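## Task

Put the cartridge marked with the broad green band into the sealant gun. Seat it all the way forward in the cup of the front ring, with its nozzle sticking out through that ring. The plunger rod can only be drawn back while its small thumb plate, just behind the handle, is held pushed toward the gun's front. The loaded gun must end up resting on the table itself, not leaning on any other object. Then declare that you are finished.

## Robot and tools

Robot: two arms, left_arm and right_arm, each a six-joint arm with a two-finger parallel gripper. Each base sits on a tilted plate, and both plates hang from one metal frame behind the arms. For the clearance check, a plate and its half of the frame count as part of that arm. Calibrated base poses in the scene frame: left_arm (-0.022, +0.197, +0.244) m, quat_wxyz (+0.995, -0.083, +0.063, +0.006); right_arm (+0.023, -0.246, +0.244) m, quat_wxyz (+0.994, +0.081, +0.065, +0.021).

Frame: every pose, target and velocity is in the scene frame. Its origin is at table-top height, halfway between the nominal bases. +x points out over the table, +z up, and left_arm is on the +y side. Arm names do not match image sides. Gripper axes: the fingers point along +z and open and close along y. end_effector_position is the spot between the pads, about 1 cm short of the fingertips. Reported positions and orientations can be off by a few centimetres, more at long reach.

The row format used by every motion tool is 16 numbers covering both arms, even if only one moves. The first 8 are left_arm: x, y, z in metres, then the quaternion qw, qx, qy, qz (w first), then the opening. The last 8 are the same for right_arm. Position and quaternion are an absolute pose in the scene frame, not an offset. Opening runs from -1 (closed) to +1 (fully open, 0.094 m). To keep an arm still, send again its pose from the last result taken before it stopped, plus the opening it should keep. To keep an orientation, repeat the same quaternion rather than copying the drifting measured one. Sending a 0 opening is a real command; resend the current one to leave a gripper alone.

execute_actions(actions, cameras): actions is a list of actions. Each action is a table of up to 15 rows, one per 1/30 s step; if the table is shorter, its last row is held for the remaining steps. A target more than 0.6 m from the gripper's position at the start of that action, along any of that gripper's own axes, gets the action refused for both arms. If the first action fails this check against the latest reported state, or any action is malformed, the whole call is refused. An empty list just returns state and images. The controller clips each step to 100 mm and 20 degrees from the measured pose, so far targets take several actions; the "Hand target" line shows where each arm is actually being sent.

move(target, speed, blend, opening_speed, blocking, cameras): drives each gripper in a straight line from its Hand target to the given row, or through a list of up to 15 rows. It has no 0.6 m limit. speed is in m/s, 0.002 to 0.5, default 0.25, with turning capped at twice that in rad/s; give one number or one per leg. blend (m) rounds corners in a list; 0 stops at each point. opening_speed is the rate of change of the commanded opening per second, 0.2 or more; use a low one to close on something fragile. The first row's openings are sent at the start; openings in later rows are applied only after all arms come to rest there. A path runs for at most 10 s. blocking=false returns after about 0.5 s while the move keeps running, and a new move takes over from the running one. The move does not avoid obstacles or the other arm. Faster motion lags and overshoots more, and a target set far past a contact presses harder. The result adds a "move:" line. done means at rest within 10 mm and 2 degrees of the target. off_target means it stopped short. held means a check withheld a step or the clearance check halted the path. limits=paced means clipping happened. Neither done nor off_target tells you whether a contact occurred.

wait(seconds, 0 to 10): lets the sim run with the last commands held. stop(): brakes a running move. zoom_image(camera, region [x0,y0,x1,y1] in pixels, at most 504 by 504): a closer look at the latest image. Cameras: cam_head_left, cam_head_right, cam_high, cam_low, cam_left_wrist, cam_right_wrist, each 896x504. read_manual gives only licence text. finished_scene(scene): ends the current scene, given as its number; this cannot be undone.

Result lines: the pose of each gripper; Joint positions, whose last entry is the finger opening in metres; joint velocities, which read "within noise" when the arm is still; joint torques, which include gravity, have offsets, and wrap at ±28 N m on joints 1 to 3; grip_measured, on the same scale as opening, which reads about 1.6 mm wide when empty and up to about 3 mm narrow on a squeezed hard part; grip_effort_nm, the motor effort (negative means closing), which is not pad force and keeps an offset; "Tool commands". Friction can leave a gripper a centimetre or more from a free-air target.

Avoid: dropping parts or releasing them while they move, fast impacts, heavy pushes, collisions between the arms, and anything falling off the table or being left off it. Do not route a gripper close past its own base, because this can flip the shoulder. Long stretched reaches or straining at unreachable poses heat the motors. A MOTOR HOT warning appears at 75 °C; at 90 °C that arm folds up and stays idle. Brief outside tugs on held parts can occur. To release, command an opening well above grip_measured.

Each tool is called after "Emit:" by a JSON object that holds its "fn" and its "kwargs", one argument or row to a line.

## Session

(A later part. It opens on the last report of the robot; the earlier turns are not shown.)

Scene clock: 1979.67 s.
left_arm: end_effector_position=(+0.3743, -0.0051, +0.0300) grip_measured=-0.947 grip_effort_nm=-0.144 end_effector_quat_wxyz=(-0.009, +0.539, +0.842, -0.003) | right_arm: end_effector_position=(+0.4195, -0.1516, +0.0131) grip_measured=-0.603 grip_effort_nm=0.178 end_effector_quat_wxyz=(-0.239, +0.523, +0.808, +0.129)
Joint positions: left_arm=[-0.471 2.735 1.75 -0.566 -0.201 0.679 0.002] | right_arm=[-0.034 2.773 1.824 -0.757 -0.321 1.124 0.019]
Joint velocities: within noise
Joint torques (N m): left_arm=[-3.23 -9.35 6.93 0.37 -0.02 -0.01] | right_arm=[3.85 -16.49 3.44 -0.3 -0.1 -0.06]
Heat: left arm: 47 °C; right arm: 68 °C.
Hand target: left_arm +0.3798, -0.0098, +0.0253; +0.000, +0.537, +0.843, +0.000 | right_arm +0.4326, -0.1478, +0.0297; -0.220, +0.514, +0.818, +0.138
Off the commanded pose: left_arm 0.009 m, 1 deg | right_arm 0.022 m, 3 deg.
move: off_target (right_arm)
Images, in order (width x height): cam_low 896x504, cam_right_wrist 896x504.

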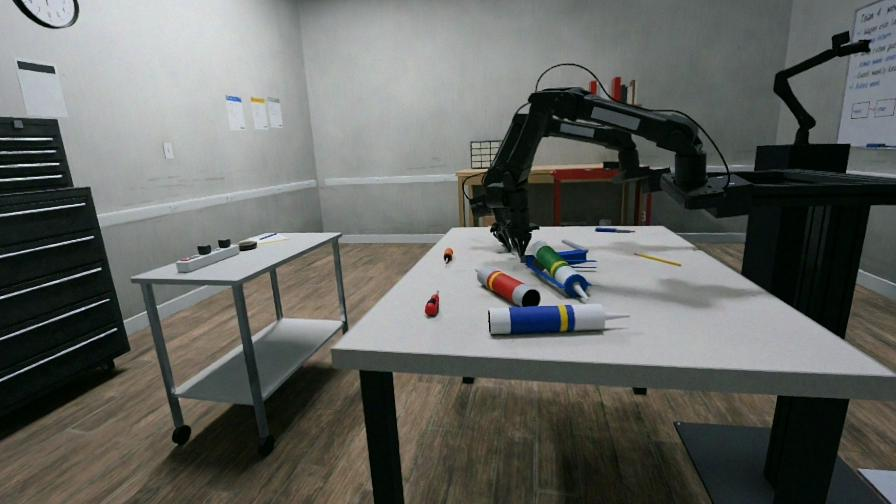

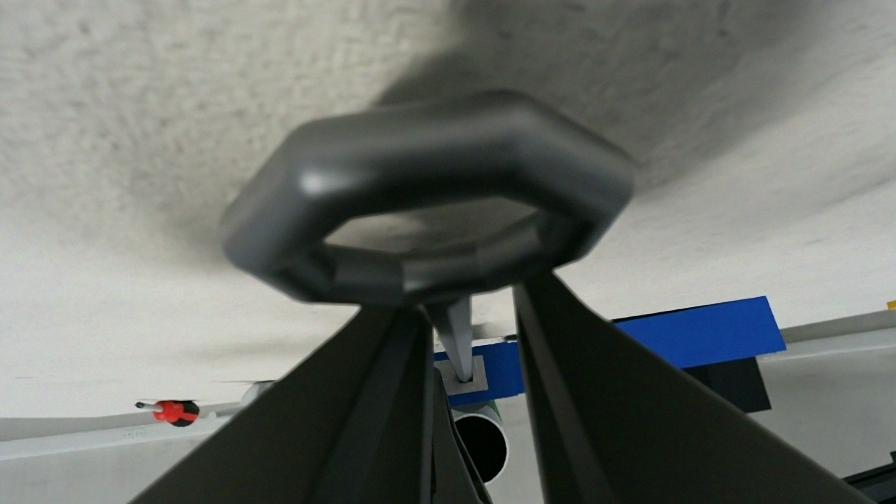

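Emit:
{"fn": "move", "kwargs": {
  "target": [
    [0.385, -0.015, 0.05, 0, 0.5373, 0.8434, 0, -0.95, 0.433, -0.146, 0.07, -0.2191, 0.5140, 0.8178, 0.1377, -0.2]
  ],
  "speed": 0.06,
  "cameras": ["cam_right_wrist", "cam_left_wrist", "cam_low"]
}}

Emit:
{"fn": "zoom_image", "kwargs": {
  "camera": "cam_low",
  "region": [490, 220, 610, 310]
}}

Scene clock: 1983.27 s.
left_arm: end_effector_position=(+0.3744, -0.0044, +0.0332) grip_measured=-0.947 grip_effort_nm=-0.144 end_effector_quat_wxyz=(-0.016, +0.537, +0.844, -0.003) | right_arm: end_effector_position=(+0.4299, -0.1501, +0.0527) grip_measured=-0.203 grip_effort_nm=0.173 end_effector_quat_wxyz=(-0.224, +0.519, +0.813, +0.138)
Joint positions: left_arm=[-0.471 2.735 1.767 -0.596 -0.201 0.671 0.002] | right_arm=[-0.016 2.653 1.767 -0.78 -0.32 1.133 0.037]
Joint velocities: within noise
Joint torques (N m): left_arm=[-4.57 -12.79 7.01 0.04 -0.06 -0.11] | right_arm=[3.89 -16.09 3.73 -0.49 -0.18 0.09]
Heat: left arm: 47 °C; right arm: 68 °C.
Hand target: left_arm +0.3847, -0.0149, +0.0499; +0.000, +0.537, +0.843, +0.000 | right_arm +0.4329, -0.1459, +0.0693; -0.219, +0.514, +0.818, +0.138
Off the commanded pose: left_arm 0.023 m, 2 deg | right_arm 0.018 m, 1 deg.
move: off_target (left_arm, right_arm)
Images, in order (width x height): cam_low 896x504, cam_left_wrist 896x504, cam_right_wrist 896x504.

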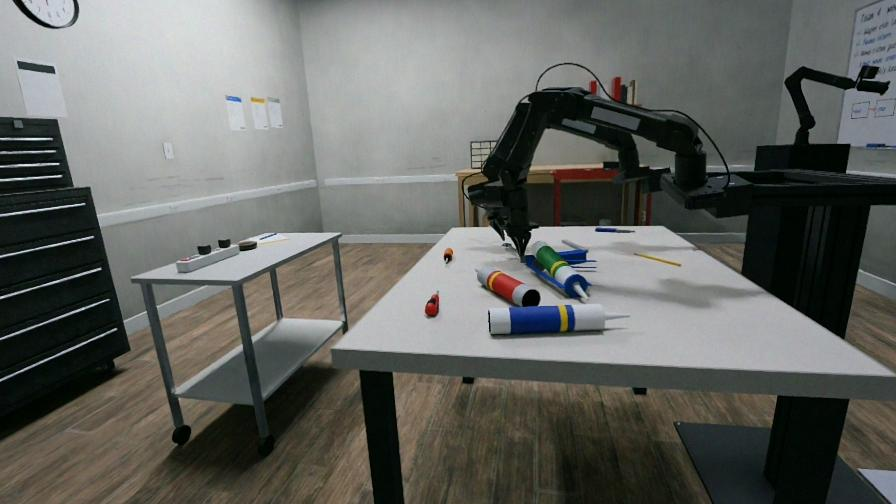

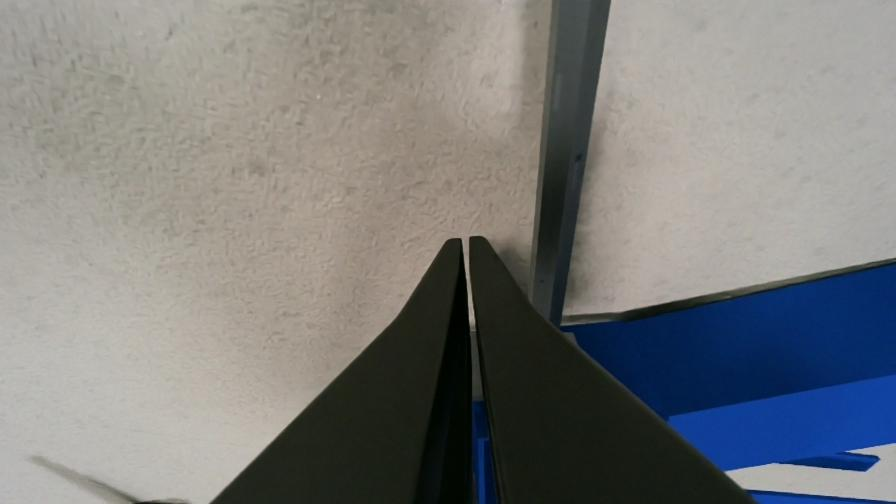

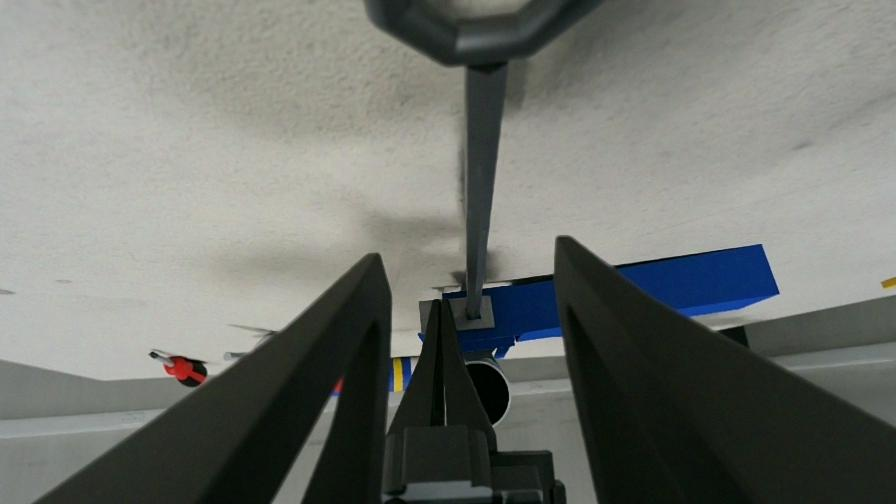

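Scaled by 4.200 from the camera's 896x504 image, which has a finer 1280x720 frame.

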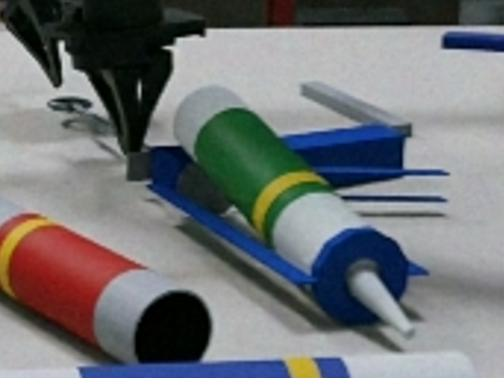

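Emit:
{"fn": "move", "kwargs": {
  "target": [
    [0.380, -0.008, 0.030, 0, 0.5373, 0.8434, 0, -0.95, 0.437, -0.139, 0.022, -0.2191, 0.5140, 0.8178, 0.1377, -0.3],
    [0.380, -0.008, 0.030, 0, 0.5373, 0.8434, 0, -0.95, 0.437, -0.139, 0.022, -0.2191, 0.5140, 0.8178, 0.1377, -0.6]
  ],
  "speed": 0.06,
  "opening_speed": 0.5,
  "cameras": ["cam_right_wrist", "cam_left_wrist"]
}}

Scene clock: 1990.03 s.
left_arm: end_effector_position=(+0.3793, -0.0068, +0.0330) grip_measured=-0.947 grip_effort_nm=-0.139 end_effector_quat_wxyz=(-0.005, +0.535, +0.845, -0.002) | right_arm: end_effector_position=(+0.4325, -0.1459, +0.0255) grip_measured=-0.597 grip_effort_nm=-0.134 end_effector_quat_wxyz=(-0.226, +0.519, +0.813, +0.136)
Joint positions: left_arm=[-0.471 2.735 1.767 -0.574 -0.201 0.671 0.002] | right_arm=[-0.016 2.75 1.845 -0.768 -0.319 1.133 0.019]
Joint velocities: within noise
Joint torques (N m): left_arm=[-3.07 -10.55 4.31 0.42 -0.06 0.13] | right_arm=[3.71 -11.3 5.86 -0.11 -0.16 0.04]
Heat: left arm: 47 °C; right arm: 68 °C.
Hand target: left_arm +0.3800, -0.0079, +0.0301; +0.000, +0.537, +0.843, +0.000 | right_arm +0.4369, -0.1389, +0.0223; -0.219, +0.514, +0.818, +0.138
Off the commanded pose: left_arm 0.003 m, 1 deg | right_arm 0.009 m, 1 deg.
move: done
Images, in order (width x height): cam_left_wrist 896x504, cam_right_wrist 896x504.

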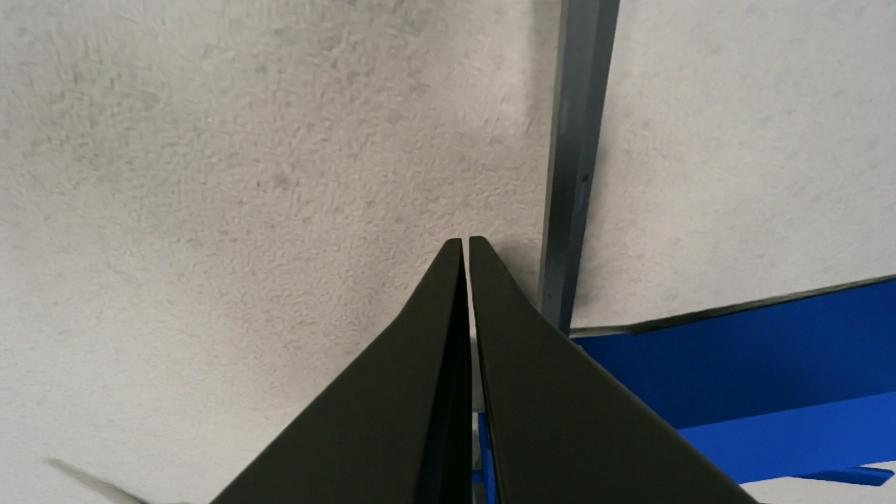

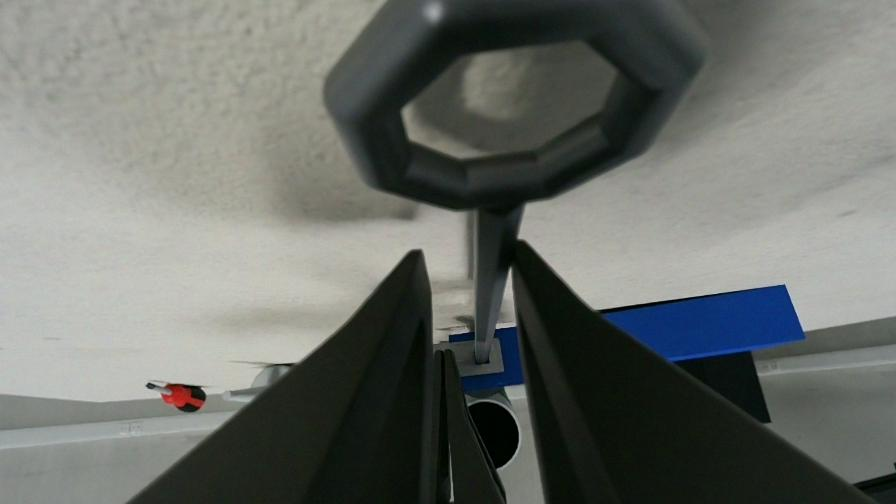

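Emit:
{"fn": "move", "kwargs": {
  "target": [
    [0.380, -0.008, 0.022, 0, 0.5373, 0.8434, 0, -0.95, 0.432, -0.140, 0.023, -0.2191, 0.5140, 0.8178, 0.1377, -0.6],
    [0.380, -0.008, 0.022, 0, 0.5373, 0.8434, 0, -0.95, 0.432, -0.140, 0.023, -0.2191, 0.5140, 0.8178, 0.1377, -0.95]
  ],
  "speed": 0.06,
  "opening_speed": 0.5,
  "cameras": ["cam_right_wrist", "cam_left_wrist"]
}}

Emit:
{"fn": "move", "kwargs": {
  "target": [0.373, 0.008, 0.022, 0, 0.5373, 0.8434, 0, -0.95, 0.432, -0.140, 0.023, -0.2191, 0.5140, 0.8178, 0.1377, -0.95],
  "speed": 0.05,
  "cameras": ["cam_right_wrist", "cam_left_wrist", "cam_low"]
}}

Emit:
{"fn": "zoom_image", "kwargs": {
  "camera": "cam_low",
  "region": [490, 220, 590, 300]
}}

Scene clock: 1999.10 s.
left_arm: end_effector_position=(+0.3823, -0.0083, +0.0330) grip_measured=-0.947 grip_effort_nm=-0.139 end_effector_quat_wxyz=(+0.002, +0.534, +0.845, -0.001) | right_arm: end_effector_position=(+0.4315, -0.1457, +0.0228) grip_measured=-0.875 grip_effort_nm=-0.984 end_effector_quat_wxyz=(-0.224, +0.522, +0.812, +0.136)
Joint positions: left_arm=[-0.471 2.735 1.767 -0.56 -0.201 0.672 0.002] | right_arm=[-0.016 2.75 1.832 -0.749 -0.318 1.14 0.006]
Joint velocities: within noise
Joint torques (N m): left_arm=[-2.69 -9.05 5.09 0.42 -0.03 0.11] | right_arm=[3.58 -12.72 3.74 -0.09 -0.19 -0.02]
Heat: left arm: 46 °C; right arm: 63 °C.
Hand target: left_arm +0.3798, -0.0078, +0.0223; +0.000, +0.537, +0.843, +0.000 | right_arm +0.4320, -0.1399, +0.0231; -0.219, +0.514, +0.818, +0.138
Off the commanded pose: left_arm 0.011 m, 1 deg | right_arm 0.006 m, 1 deg.
move: off_target (left_arm)
Images, in order (width x height): cam_left_wrist 896x504, cam_right_wrist 896x504.

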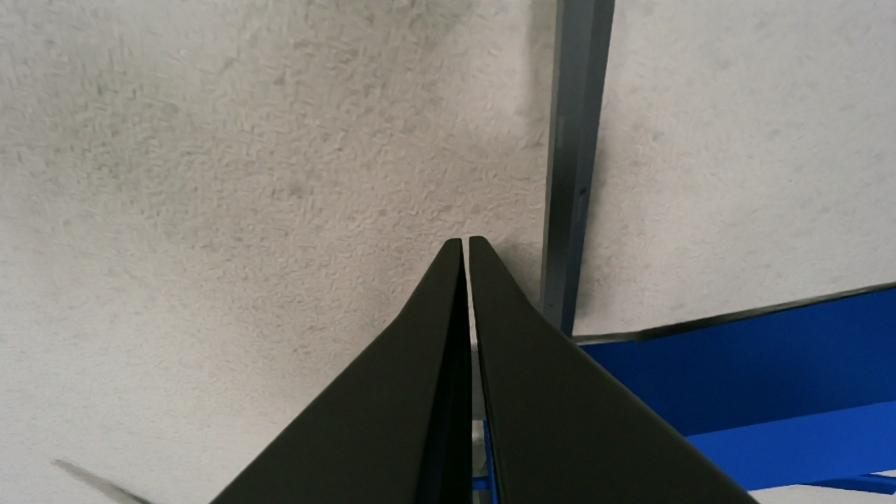

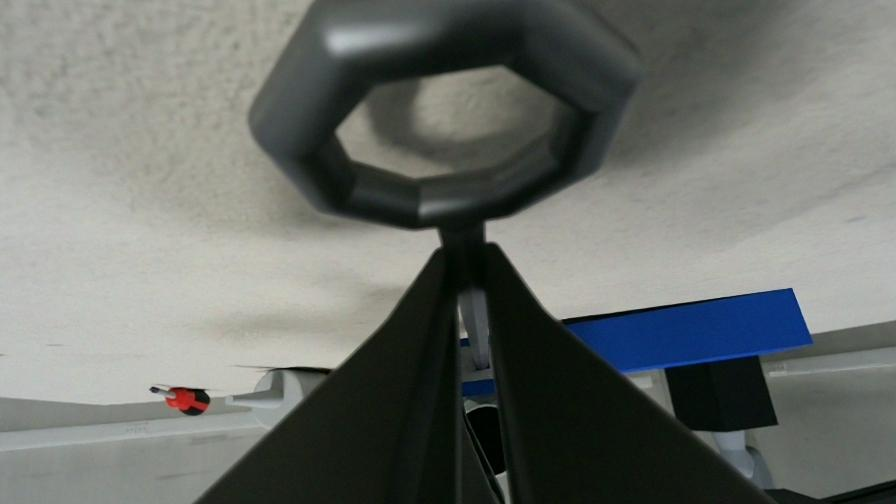

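Scene clock: 2000.13 s.
left_arm: end_effector_position=(+0.3659, +0.0088, +0.0171) grip_measured=-0.947 grip_effort_nm=-0.134 end_effector_quat_wxyz=(-0.014, +0.536, +0.844, -0.002) | right_arm: end_effector_position=(+0.4315, -0.1457, +0.0228) grip_measured=-0.876 grip_effort_nm=-1.009 end_effector_quat_wxyz=(-0.224, +0.522, +0.812, +0.136)
Joint positions: left_arm=[-0.446 2.735 1.686 -0.506 -0.203 0.695 0.002] | right_arm=[-0.016 2.75 1.832 -0.749 -0.318 1.14 0.006]
Joint velocities: within noise
Joint torques (N m): left_arm=[-2.62 -11.89 3.52 0.41 -0.02 0.11] | right_arm=[3.58 -12.78 3.73 -0.09 -0.16 -0.03]
Heat: left arm: 46 °C; right arm: 63 °C.
Hand target: left_arm +0.3730, +0.0080, +0.0221; +0.000, +0.537, +0.843, +0.000 | right_arm +0.4320, -0.1399, +0.0231; -0.219, +0.514, +0.818, +0.138
Off the commanded pose: left_arm 0.009 m, 2 deg | right_arm 0.006 m, 1 deg.
move: done
Images, in order (width x height): cam_low 896x504, cam_left_wrist 896x504, cam_right_wrist 896x504.

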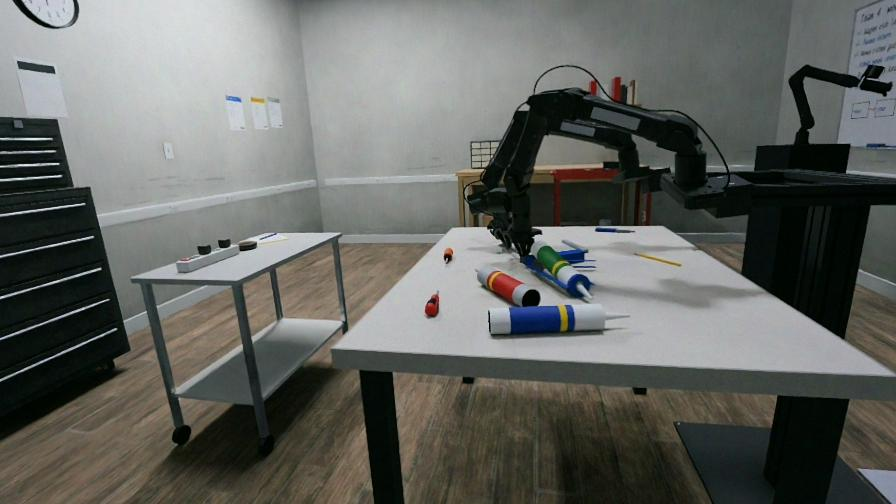

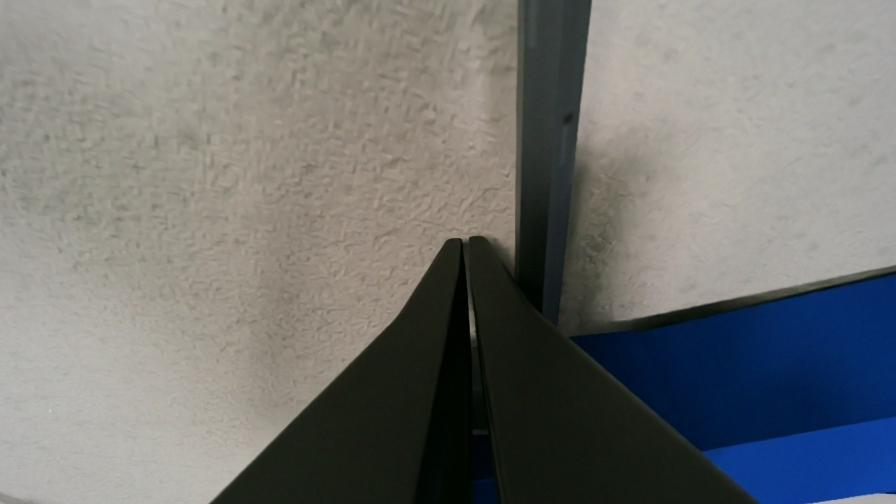

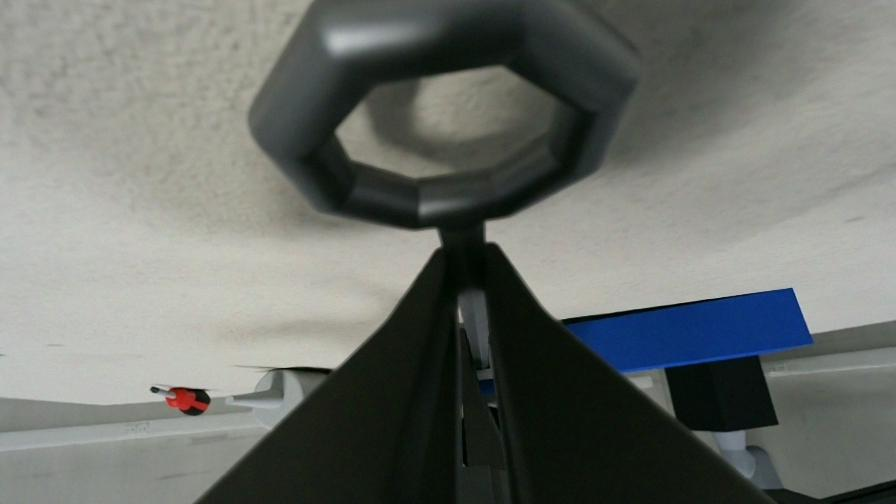

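Scaled by 5.040 from the camera's 896x504 image, which has a finer 1280x720 frame.

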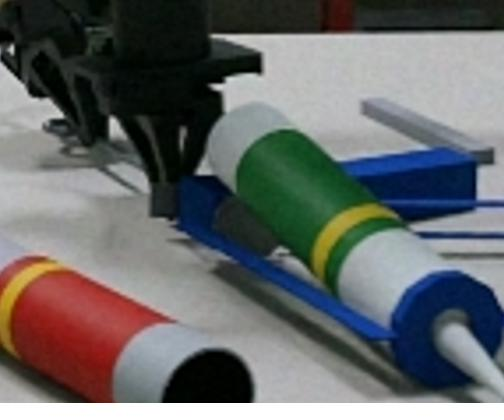

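Emit:
{"fn": "move", "kwargs": {
  "target": [0.366, 0.024, 0.030, 0, 0.5373, 0.8434, 0, -0.95, 0.432, -0.140, 0.023, -0.2191, 0.5140, 0.8178, 0.1377, -0.95],
  "speed": 0.05,
  "cameras": ["cam_right_wrist", "cam_left_wrist", "cam_low"]
}}

Emit:
{"fn": "zoom_image", "kwargs": {
  "camera": "cam_low",
  "region": [490, 220, 590, 300]
}}

Scene clock: 2005.27 s.
left_arm: end_effector_position=(+0.3640, +0.0109, +0.0156) grip_measured=-0.948 grip_effort_nm=-0.115 end_effector_quat_wxyz=(+0.008, +0.539, +0.842, -0.005) | right_arm: end_effector_position=(+0.4319, -0.1448, +0.0230) grip_measured=-0.876 grip_effort_nm=-1.004 end_effector_quat_wxyz=(-0.223, +0.521, +0.812, +0.137)
Joint positions: left_arm=[-0.437 2.704 1.603 -0.409 -0.19 0.721 0.002] | right_arm=[-0.014 2.75 1.832 -0.747 -0.32 1.14 0.006]
Joint velocities: within noise
Joint torques (N m): left_arm=[-1.47 -14.17 2.41 -0.05 -0.11 0.15] | right_arm=[3.47 -12.72 3.67 -0.11 -0.14 -0.03]
Heat: left arm: 47 °C; right arm: 61 °C.
Hand target: left_arm +0.3660, +0.0236, +0.0291; +0.000, +0.537, +0.843, +0.000 | right_arm +0.4321, -0.1400, +0.0231; -0.219, +0.514, +0.818, +0.138
Off the commanded pose: left_arm 0.020 m, 1 deg | right_arm 0.005 m, 1 deg.
move: off_target (left_arm)
Images, in order (width x height): cam_low 896x504, cam_left_wrist 896x504, cam_right_wrist 896x504.

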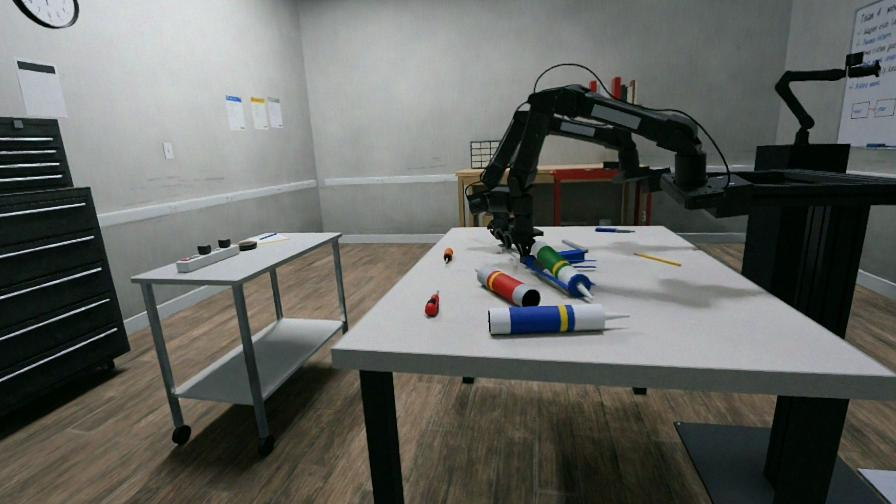

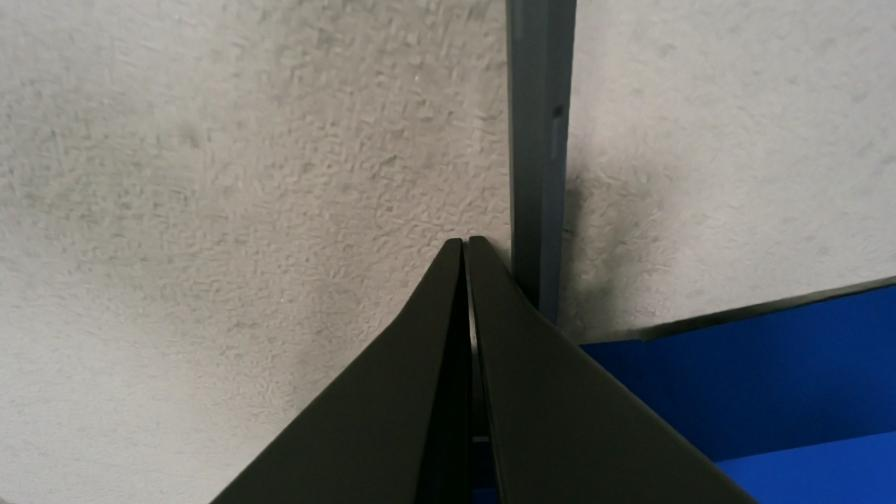

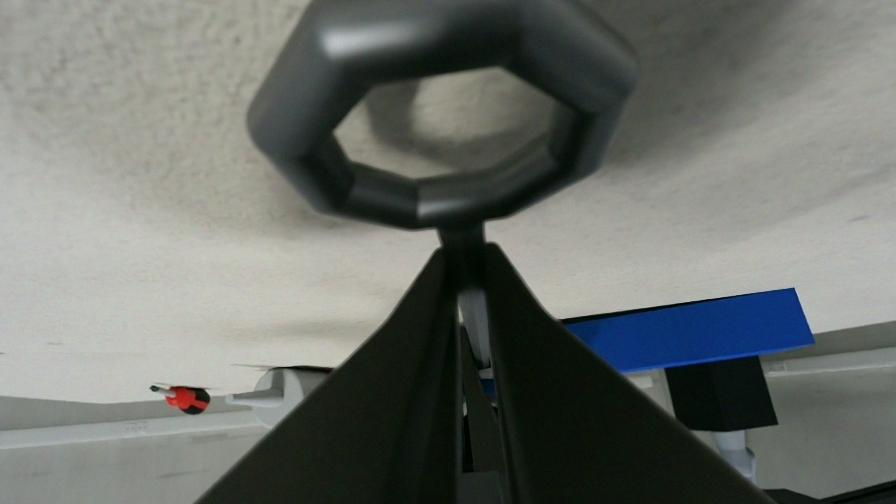

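Scaled by 5.040 from the camera's 896x504 image, which has a finer 1280x720 frame.

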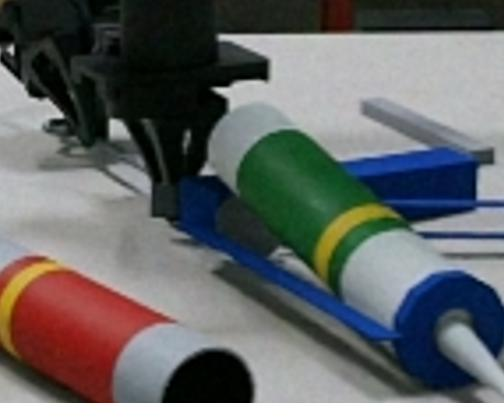

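Emit:
{"fn": "move", "kwargs": {
  "target": [0.359, 0.040, 0.036, 0, 0.5373, 0.8434, 0, -0.95, 0.438, -0.158, 0.030, -0.2191, 0.5140, 0.8178, 0.1377, -0.95],
  "speed": 0.05,
  "cameras": ["cam_right_wrist", "cam_left_wrist", "cam_low"]
}}

Emit:
{"fn": "zoom_image", "kwargs": {
  "camera": "cam_low",
  "region": [490, 220, 590, 300]
}}

Emit:
{"fn": "zoom_image", "kwargs": {
  "camera": "cam_right_wrist",
  "region": [430, 300, 530, 400]
}}

Scene clock: 2010.73 s.
left_arm: end_effector_position=(+0.3603, +0.0155, +0.0250) grip_measured=-0.948 grip_effort_nm=-0.125 end_effector_quat_wxyz=(+0.023, +0.541, +0.840, -0.019) | right_arm: end_effector_position=(+0.4321, -0.1450, +0.0232) grip_measured=-0.876 grip_effort_nm=-1.004 end_effector_quat_wxyz=(-0.224, +0.516, +0.815, +0.141)
Joint positions: left_arm=[-0.422 2.644 1.519 -0.358 -0.156 0.745 0.002] | right_arm=[-0.017 2.75 1.832 -0.747 -0.325 1.124 0.006]
Joint velocities: within noise
Joint torques (N m): left_arm=[-0.32 -13.38 1.96 -0.11 -0.37 0.14] | right_arm=[0.53 -13.64 6.04 -0.63 -0.09 -0.29]
Heat: left arm: 49 °C; right arm: 60 °C.
Hand target: left_arm +0.3590, +0.0391, +0.0350; +0.000, +0.537, +0.843, -0.001 | right_arm +0.4379, -0.1580, +0.0299; -0.218, +0.514, +0.818, +0.138
Off the commanded pose: left_arm 0.027 m, 3 deg | right_arm 0.016 m, 1 deg.
move: off_target (left_arm, right_arm)
Images, in order (width x height): cam_low 896x504, cam_left_wrist 896x504, cam_right_wrist 896x504.

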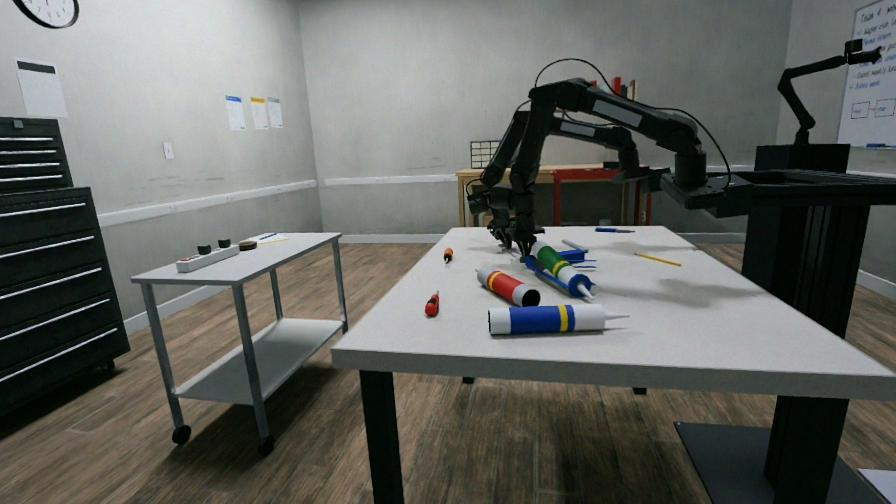

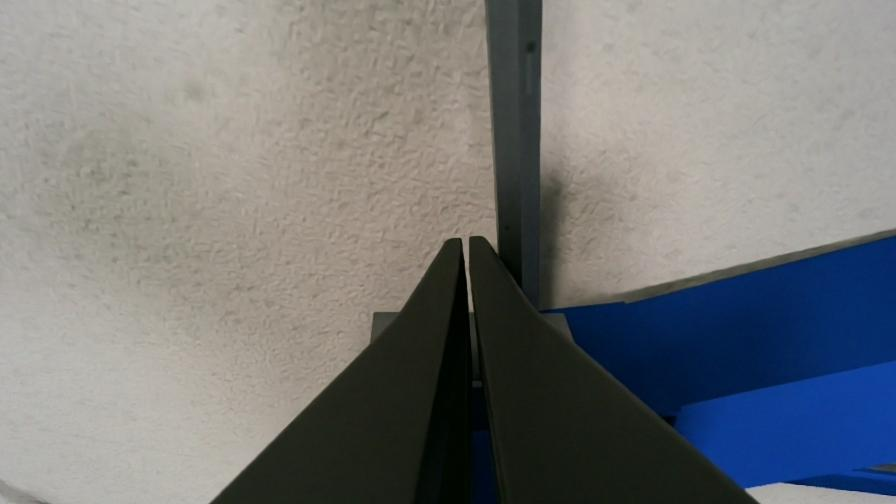

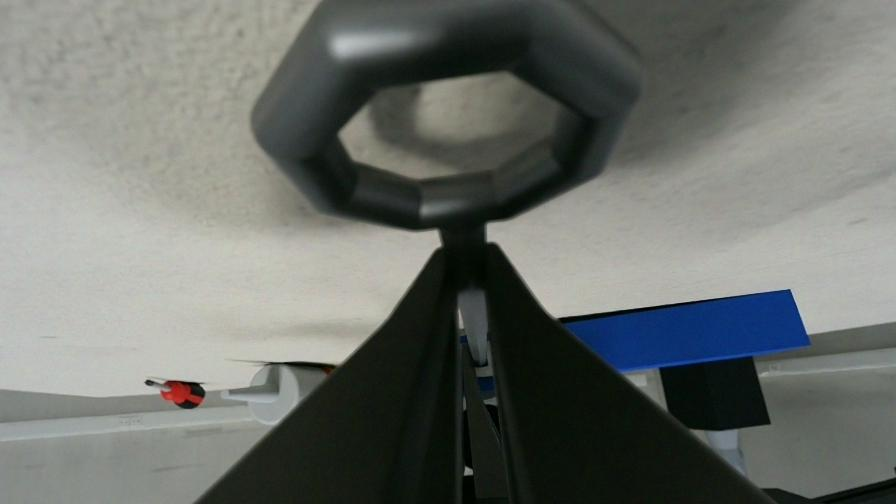

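Scaled by 5.040 from the camera's 896x504 image, which has a finer 1280x720 frame.

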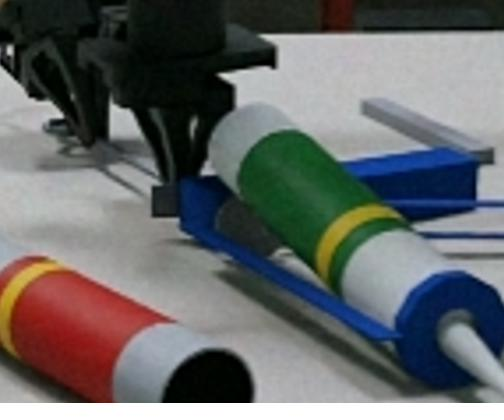

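Scaled by 5.040 from the camera's 896x504 image, which has a finer 1280x720 frame.

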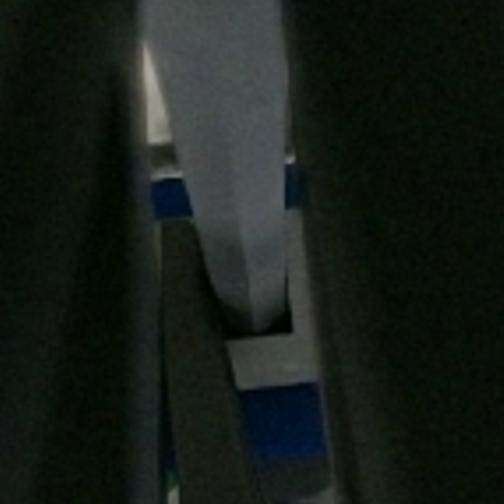

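Emit:
{"fn": "move", "kwargs": {
  "target": [
    [0.380, -0.002, 0.026, 0, 0.5373, 0.8434, 0, -0.95, 0.434, -0.144, 0.027, -0.2191, 0.5140, 0.8178, 0.1377, -0.95],
    [0.374, 0.004, 0.018, 0, 0.5373, 0.8434, 0, -0.95, 0.434, -0.144, 0.027, -0.2191, 0.5140, 0.8178, 0.1377, -0.95]
  ],
  "speed": 0.06,
  "cameras": ["cam_left_wrist", "cam_low"]
}}

Emit:
{"fn": "zoom_image", "kwargs": {
  "camera": "cam_low",
  "region": [490, 220, 590, 300]
}}

Scene clock: 2023.20 s.
left_arm: end_effector_position=(+0.3875, +0.0057, +0.0296) grip_measured=-0.948 grip_effort_nm=-0.115 end_effector_quat_wxyz=(+0.017, +0.533, +0.846, +0.001) | right_arm: end_effector_position=(+0.4321, -0.1450, +0.0232) grip_measured=-0.876 grip_effort_nm=-1.004 end_effector_quat_wxyz=(-0.224, +0.519, +0.813, +0.140)
Joint positions: left_arm=[-0.437 2.71 1.705 -0.485 -0.2 0.711 0.002] | right_arm=[-0.017 2.75 1.832 -0.747 -0.325 1.132 0.006]
Joint velocities: within noise
Joint torques (N m): left_arm=[-3.81 -8.75 4.08 0.26 -0.02 -0.07] | right_arm=[2.91 -13.35 4.22 -0.29 -0.11 -0.01]
Heat: left arm: 53 °C; right arm: 59 °C.
Hand target: left_arm +0.3739, +0.0044, +0.0183; +0.000, +0.537, +0.843, +0.000 | right_arm +0.4341, -0.1441, +0.0270; -0.219, +0.514, +0.818, +0.138
Off the commanded pose: left_arm 0.018 m, 2 deg | right_arm 0.004 m, 1 deg.
move: off_target (left_arm)
Images, in order (width x height): cam_low 896x504, cam_left_wrist 896x504.

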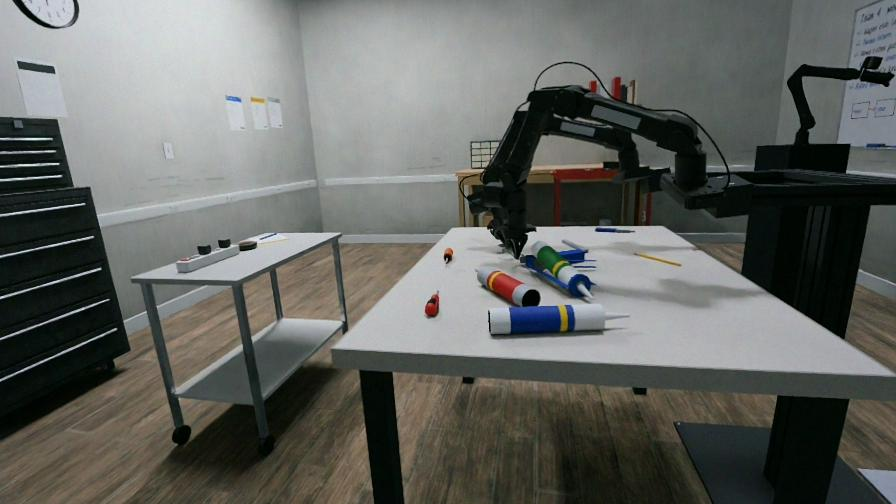

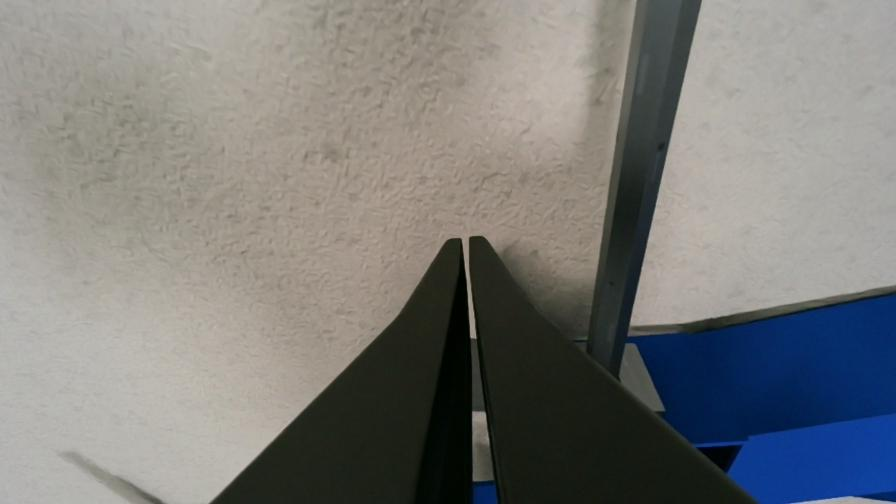

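Scaled by 5.040 from the camera's 896x504 image, which has a finer 1280x720 frame.

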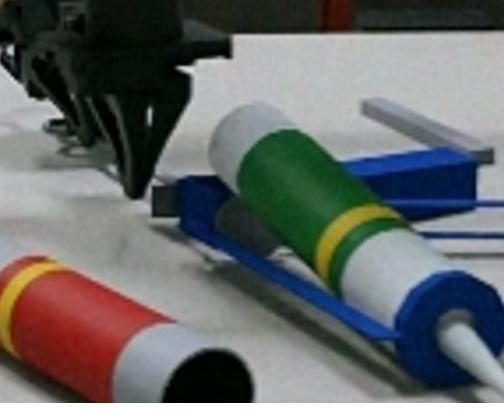

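Emit:
{"fn": "move", "kwargs": {
  "target": [
    [0.365, 0.001, 0.012, 0, 0.5373, 0.8434, 0, -0.95, 0.434, -0.144, 0.027, -0.2191, 0.5140, 0.8178, 0.1377, -0.95]
  ],
  "speed": 0.06,
  "cameras": ["cam_left_wrist", "cam_low"]
}}

Emit:
{"fn": "zoom_image", "kwargs": {
  "camera": "cam_low",
  "region": [490, 220, 590, 300]
}}

Scene clock: 2027.67 s.
left_arm: end_effector_position=(+0.3770, +0.0092, +0.0241) grip_measured=-0.948 grip_effort_nm=-0.120 end_effector_quat_wxyz=(+0.007, +0.531, +0.847, -0.001) | right_arm: end_effector_position=(+0.4321, -0.1450, +0.0232) grip_measured=-0.876 grip_effort_nm=-1.004 end_effector_quat_wxyz=(-0.224, +0.519, +0.813, +0.140)
Joint positions: left_arm=[-0.437 2.71 1.673 -0.474 -0.2 0.702 0.002] | right_arm=[-0.017 2.75 1.832 -0.747 -0.325 1.132 0.006]
Joint velocities: within noise
Joint torques (N m): left_arm=[-4.88 -8.46 3.7 0.45 -0.04 -0.12] | right_arm=[2.97 -13.34 4.26 -0.31 -0.11 -0.02]
Heat: left arm: 52 °C; right arm: 59 °C.
Hand target: left_arm +0.3646, +0.0016, +0.0124; +0.000, +0.537, +0.843, +0.000 | right_arm +0.4341, -0.1441, +0.0270; -0.219, +0.514, +0.818, +0.138
Off the commanded pose: left_arm 0.019 m, 1 deg | right_arm 0.004 m, 1 deg.
move: off_target (left_arm)
Images, in order (width x height): cam_low 896x504, cam_left_wrist 896x504.

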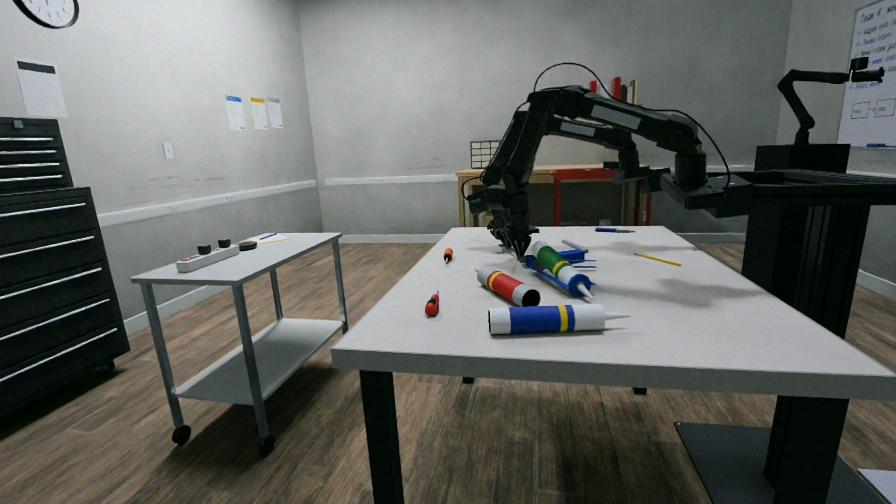

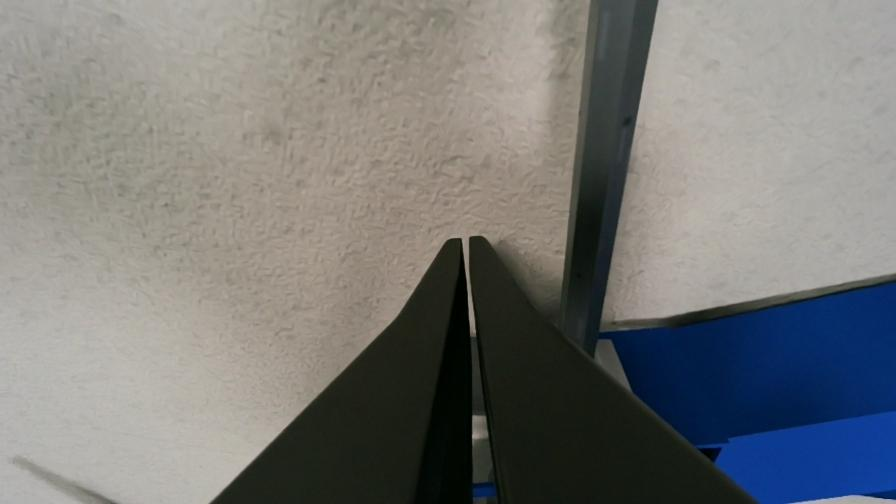

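Scaled by 5.040 from the camera's 896x504 image, which has a finer 1280x720 frame.

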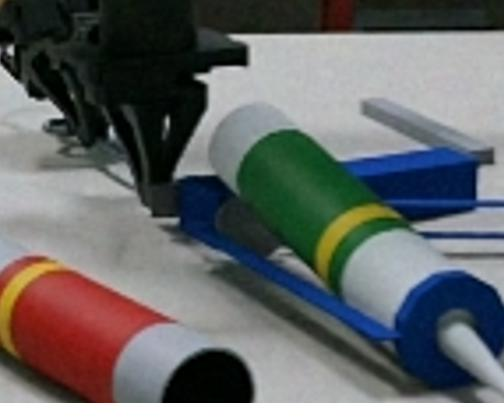

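Emit:
{"fn": "move", "kwargs": {
  "target": [
    [0.356, 0.032, 0.016, 0, 0.5373, 0.8434, 0, -0.95, 0.434, -0.144, 0.027, -0.2191, 0.5140, 0.8178, 0.1377, -0.95]
  ],
  "speed": 0.06,
  "cameras": ["cam_left_wrist", "cam_low","cam_right_wrist"]
}}

Emit:
{"fn": "zoom_image", "kwargs": {
  "camera": "cam_low",
  "region": [490, 220, 590, 300]
}}

Scene clock: 2031.67 s.
left_arm: end_effector_position=(+0.3649, +0.0098, +0.0128) grip_measured=-0.948 grip_effort_nm=-0.110 end_effector_quat_wxyz=(+0.029, +0.540, +0.841, -0.008) | right_arm: end_effector_position=(+0.4321, -0.1450, +0.0232) grip_measured=-0.876 grip_effort_nm=-1.004 end_effector_quat_wxyz=(-0.224, +0.519, +0.813, +0.140)
Joint positions: left_arm=[-0.432 2.692 1.553 -0.329 -0.177 0.736 0.002] | right_arm=[-0.017 2.75 1.832 -0.747 -0.325 1.133 0.006]
Joint velocities: within noise
Joint torques (N m): left_arm=[-0.64 -12.1 1.63 -0.06 -0.2 0.13] | right_arm=[2.97 -13.44 4.19 -0.28 -0.11 -0.04]
Heat: left arm: 51 °C; right arm: 59 °C.
Hand target: left_arm +0.3560, +0.0310, +0.0155; +0.000, +0.538, +0.843, -0.001 | right_arm +0.4341, -0.1441, +0.0270; -0.219, +0.514, +0.818, +0.138
Off the commanded pose: left_arm 0.024 m, 3 deg | right_arm 0.004 m, 1 deg.
move: off_target (left_arm)
Images, in order (width x height): cam_low 896x504, cam_left_wrist 896x504, cam_right_wrist 896x504.

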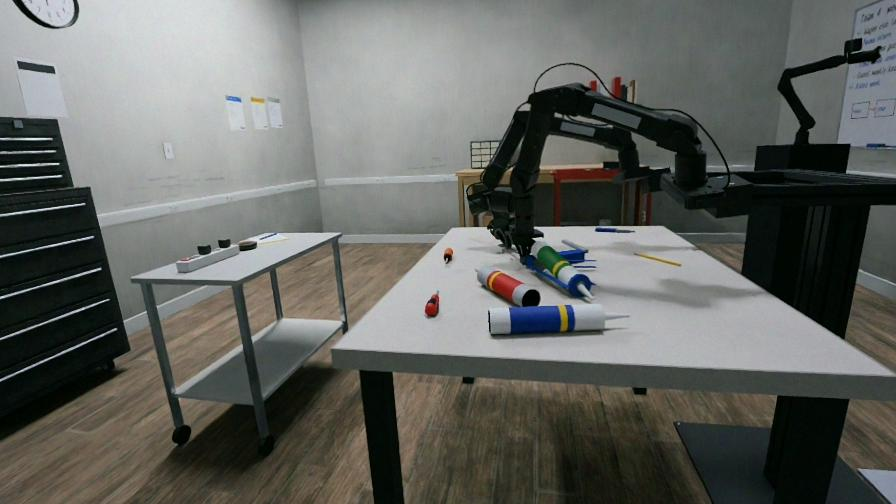

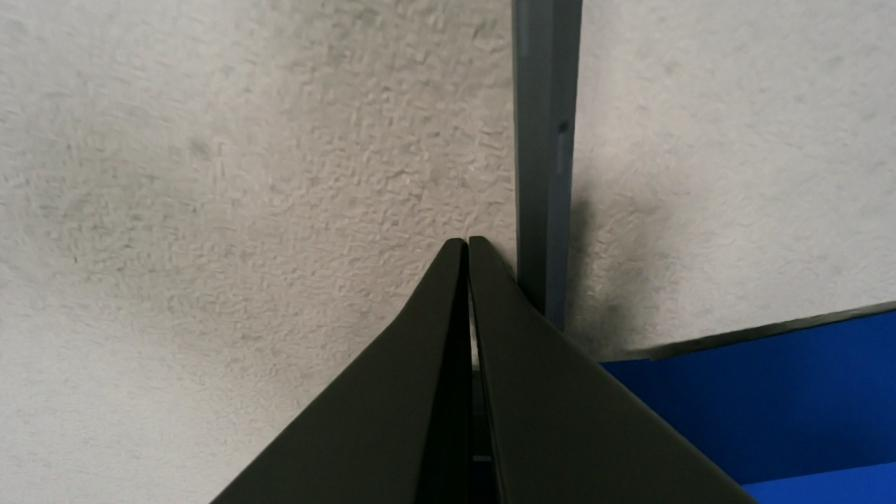

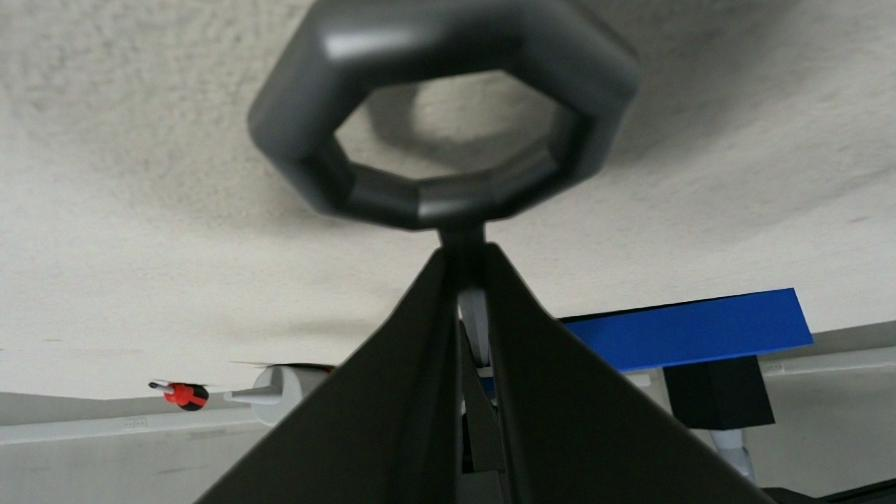

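Scaled by 5.040 from the camera's 896x504 image, which has a finer 1280x720 frame.

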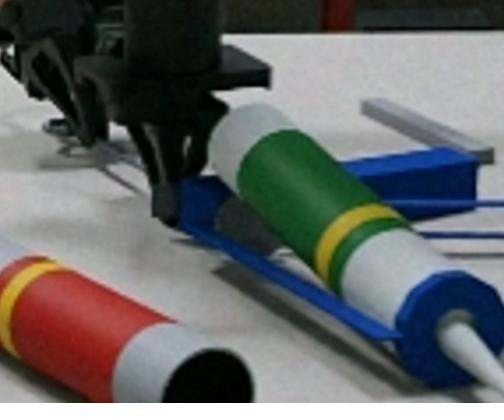

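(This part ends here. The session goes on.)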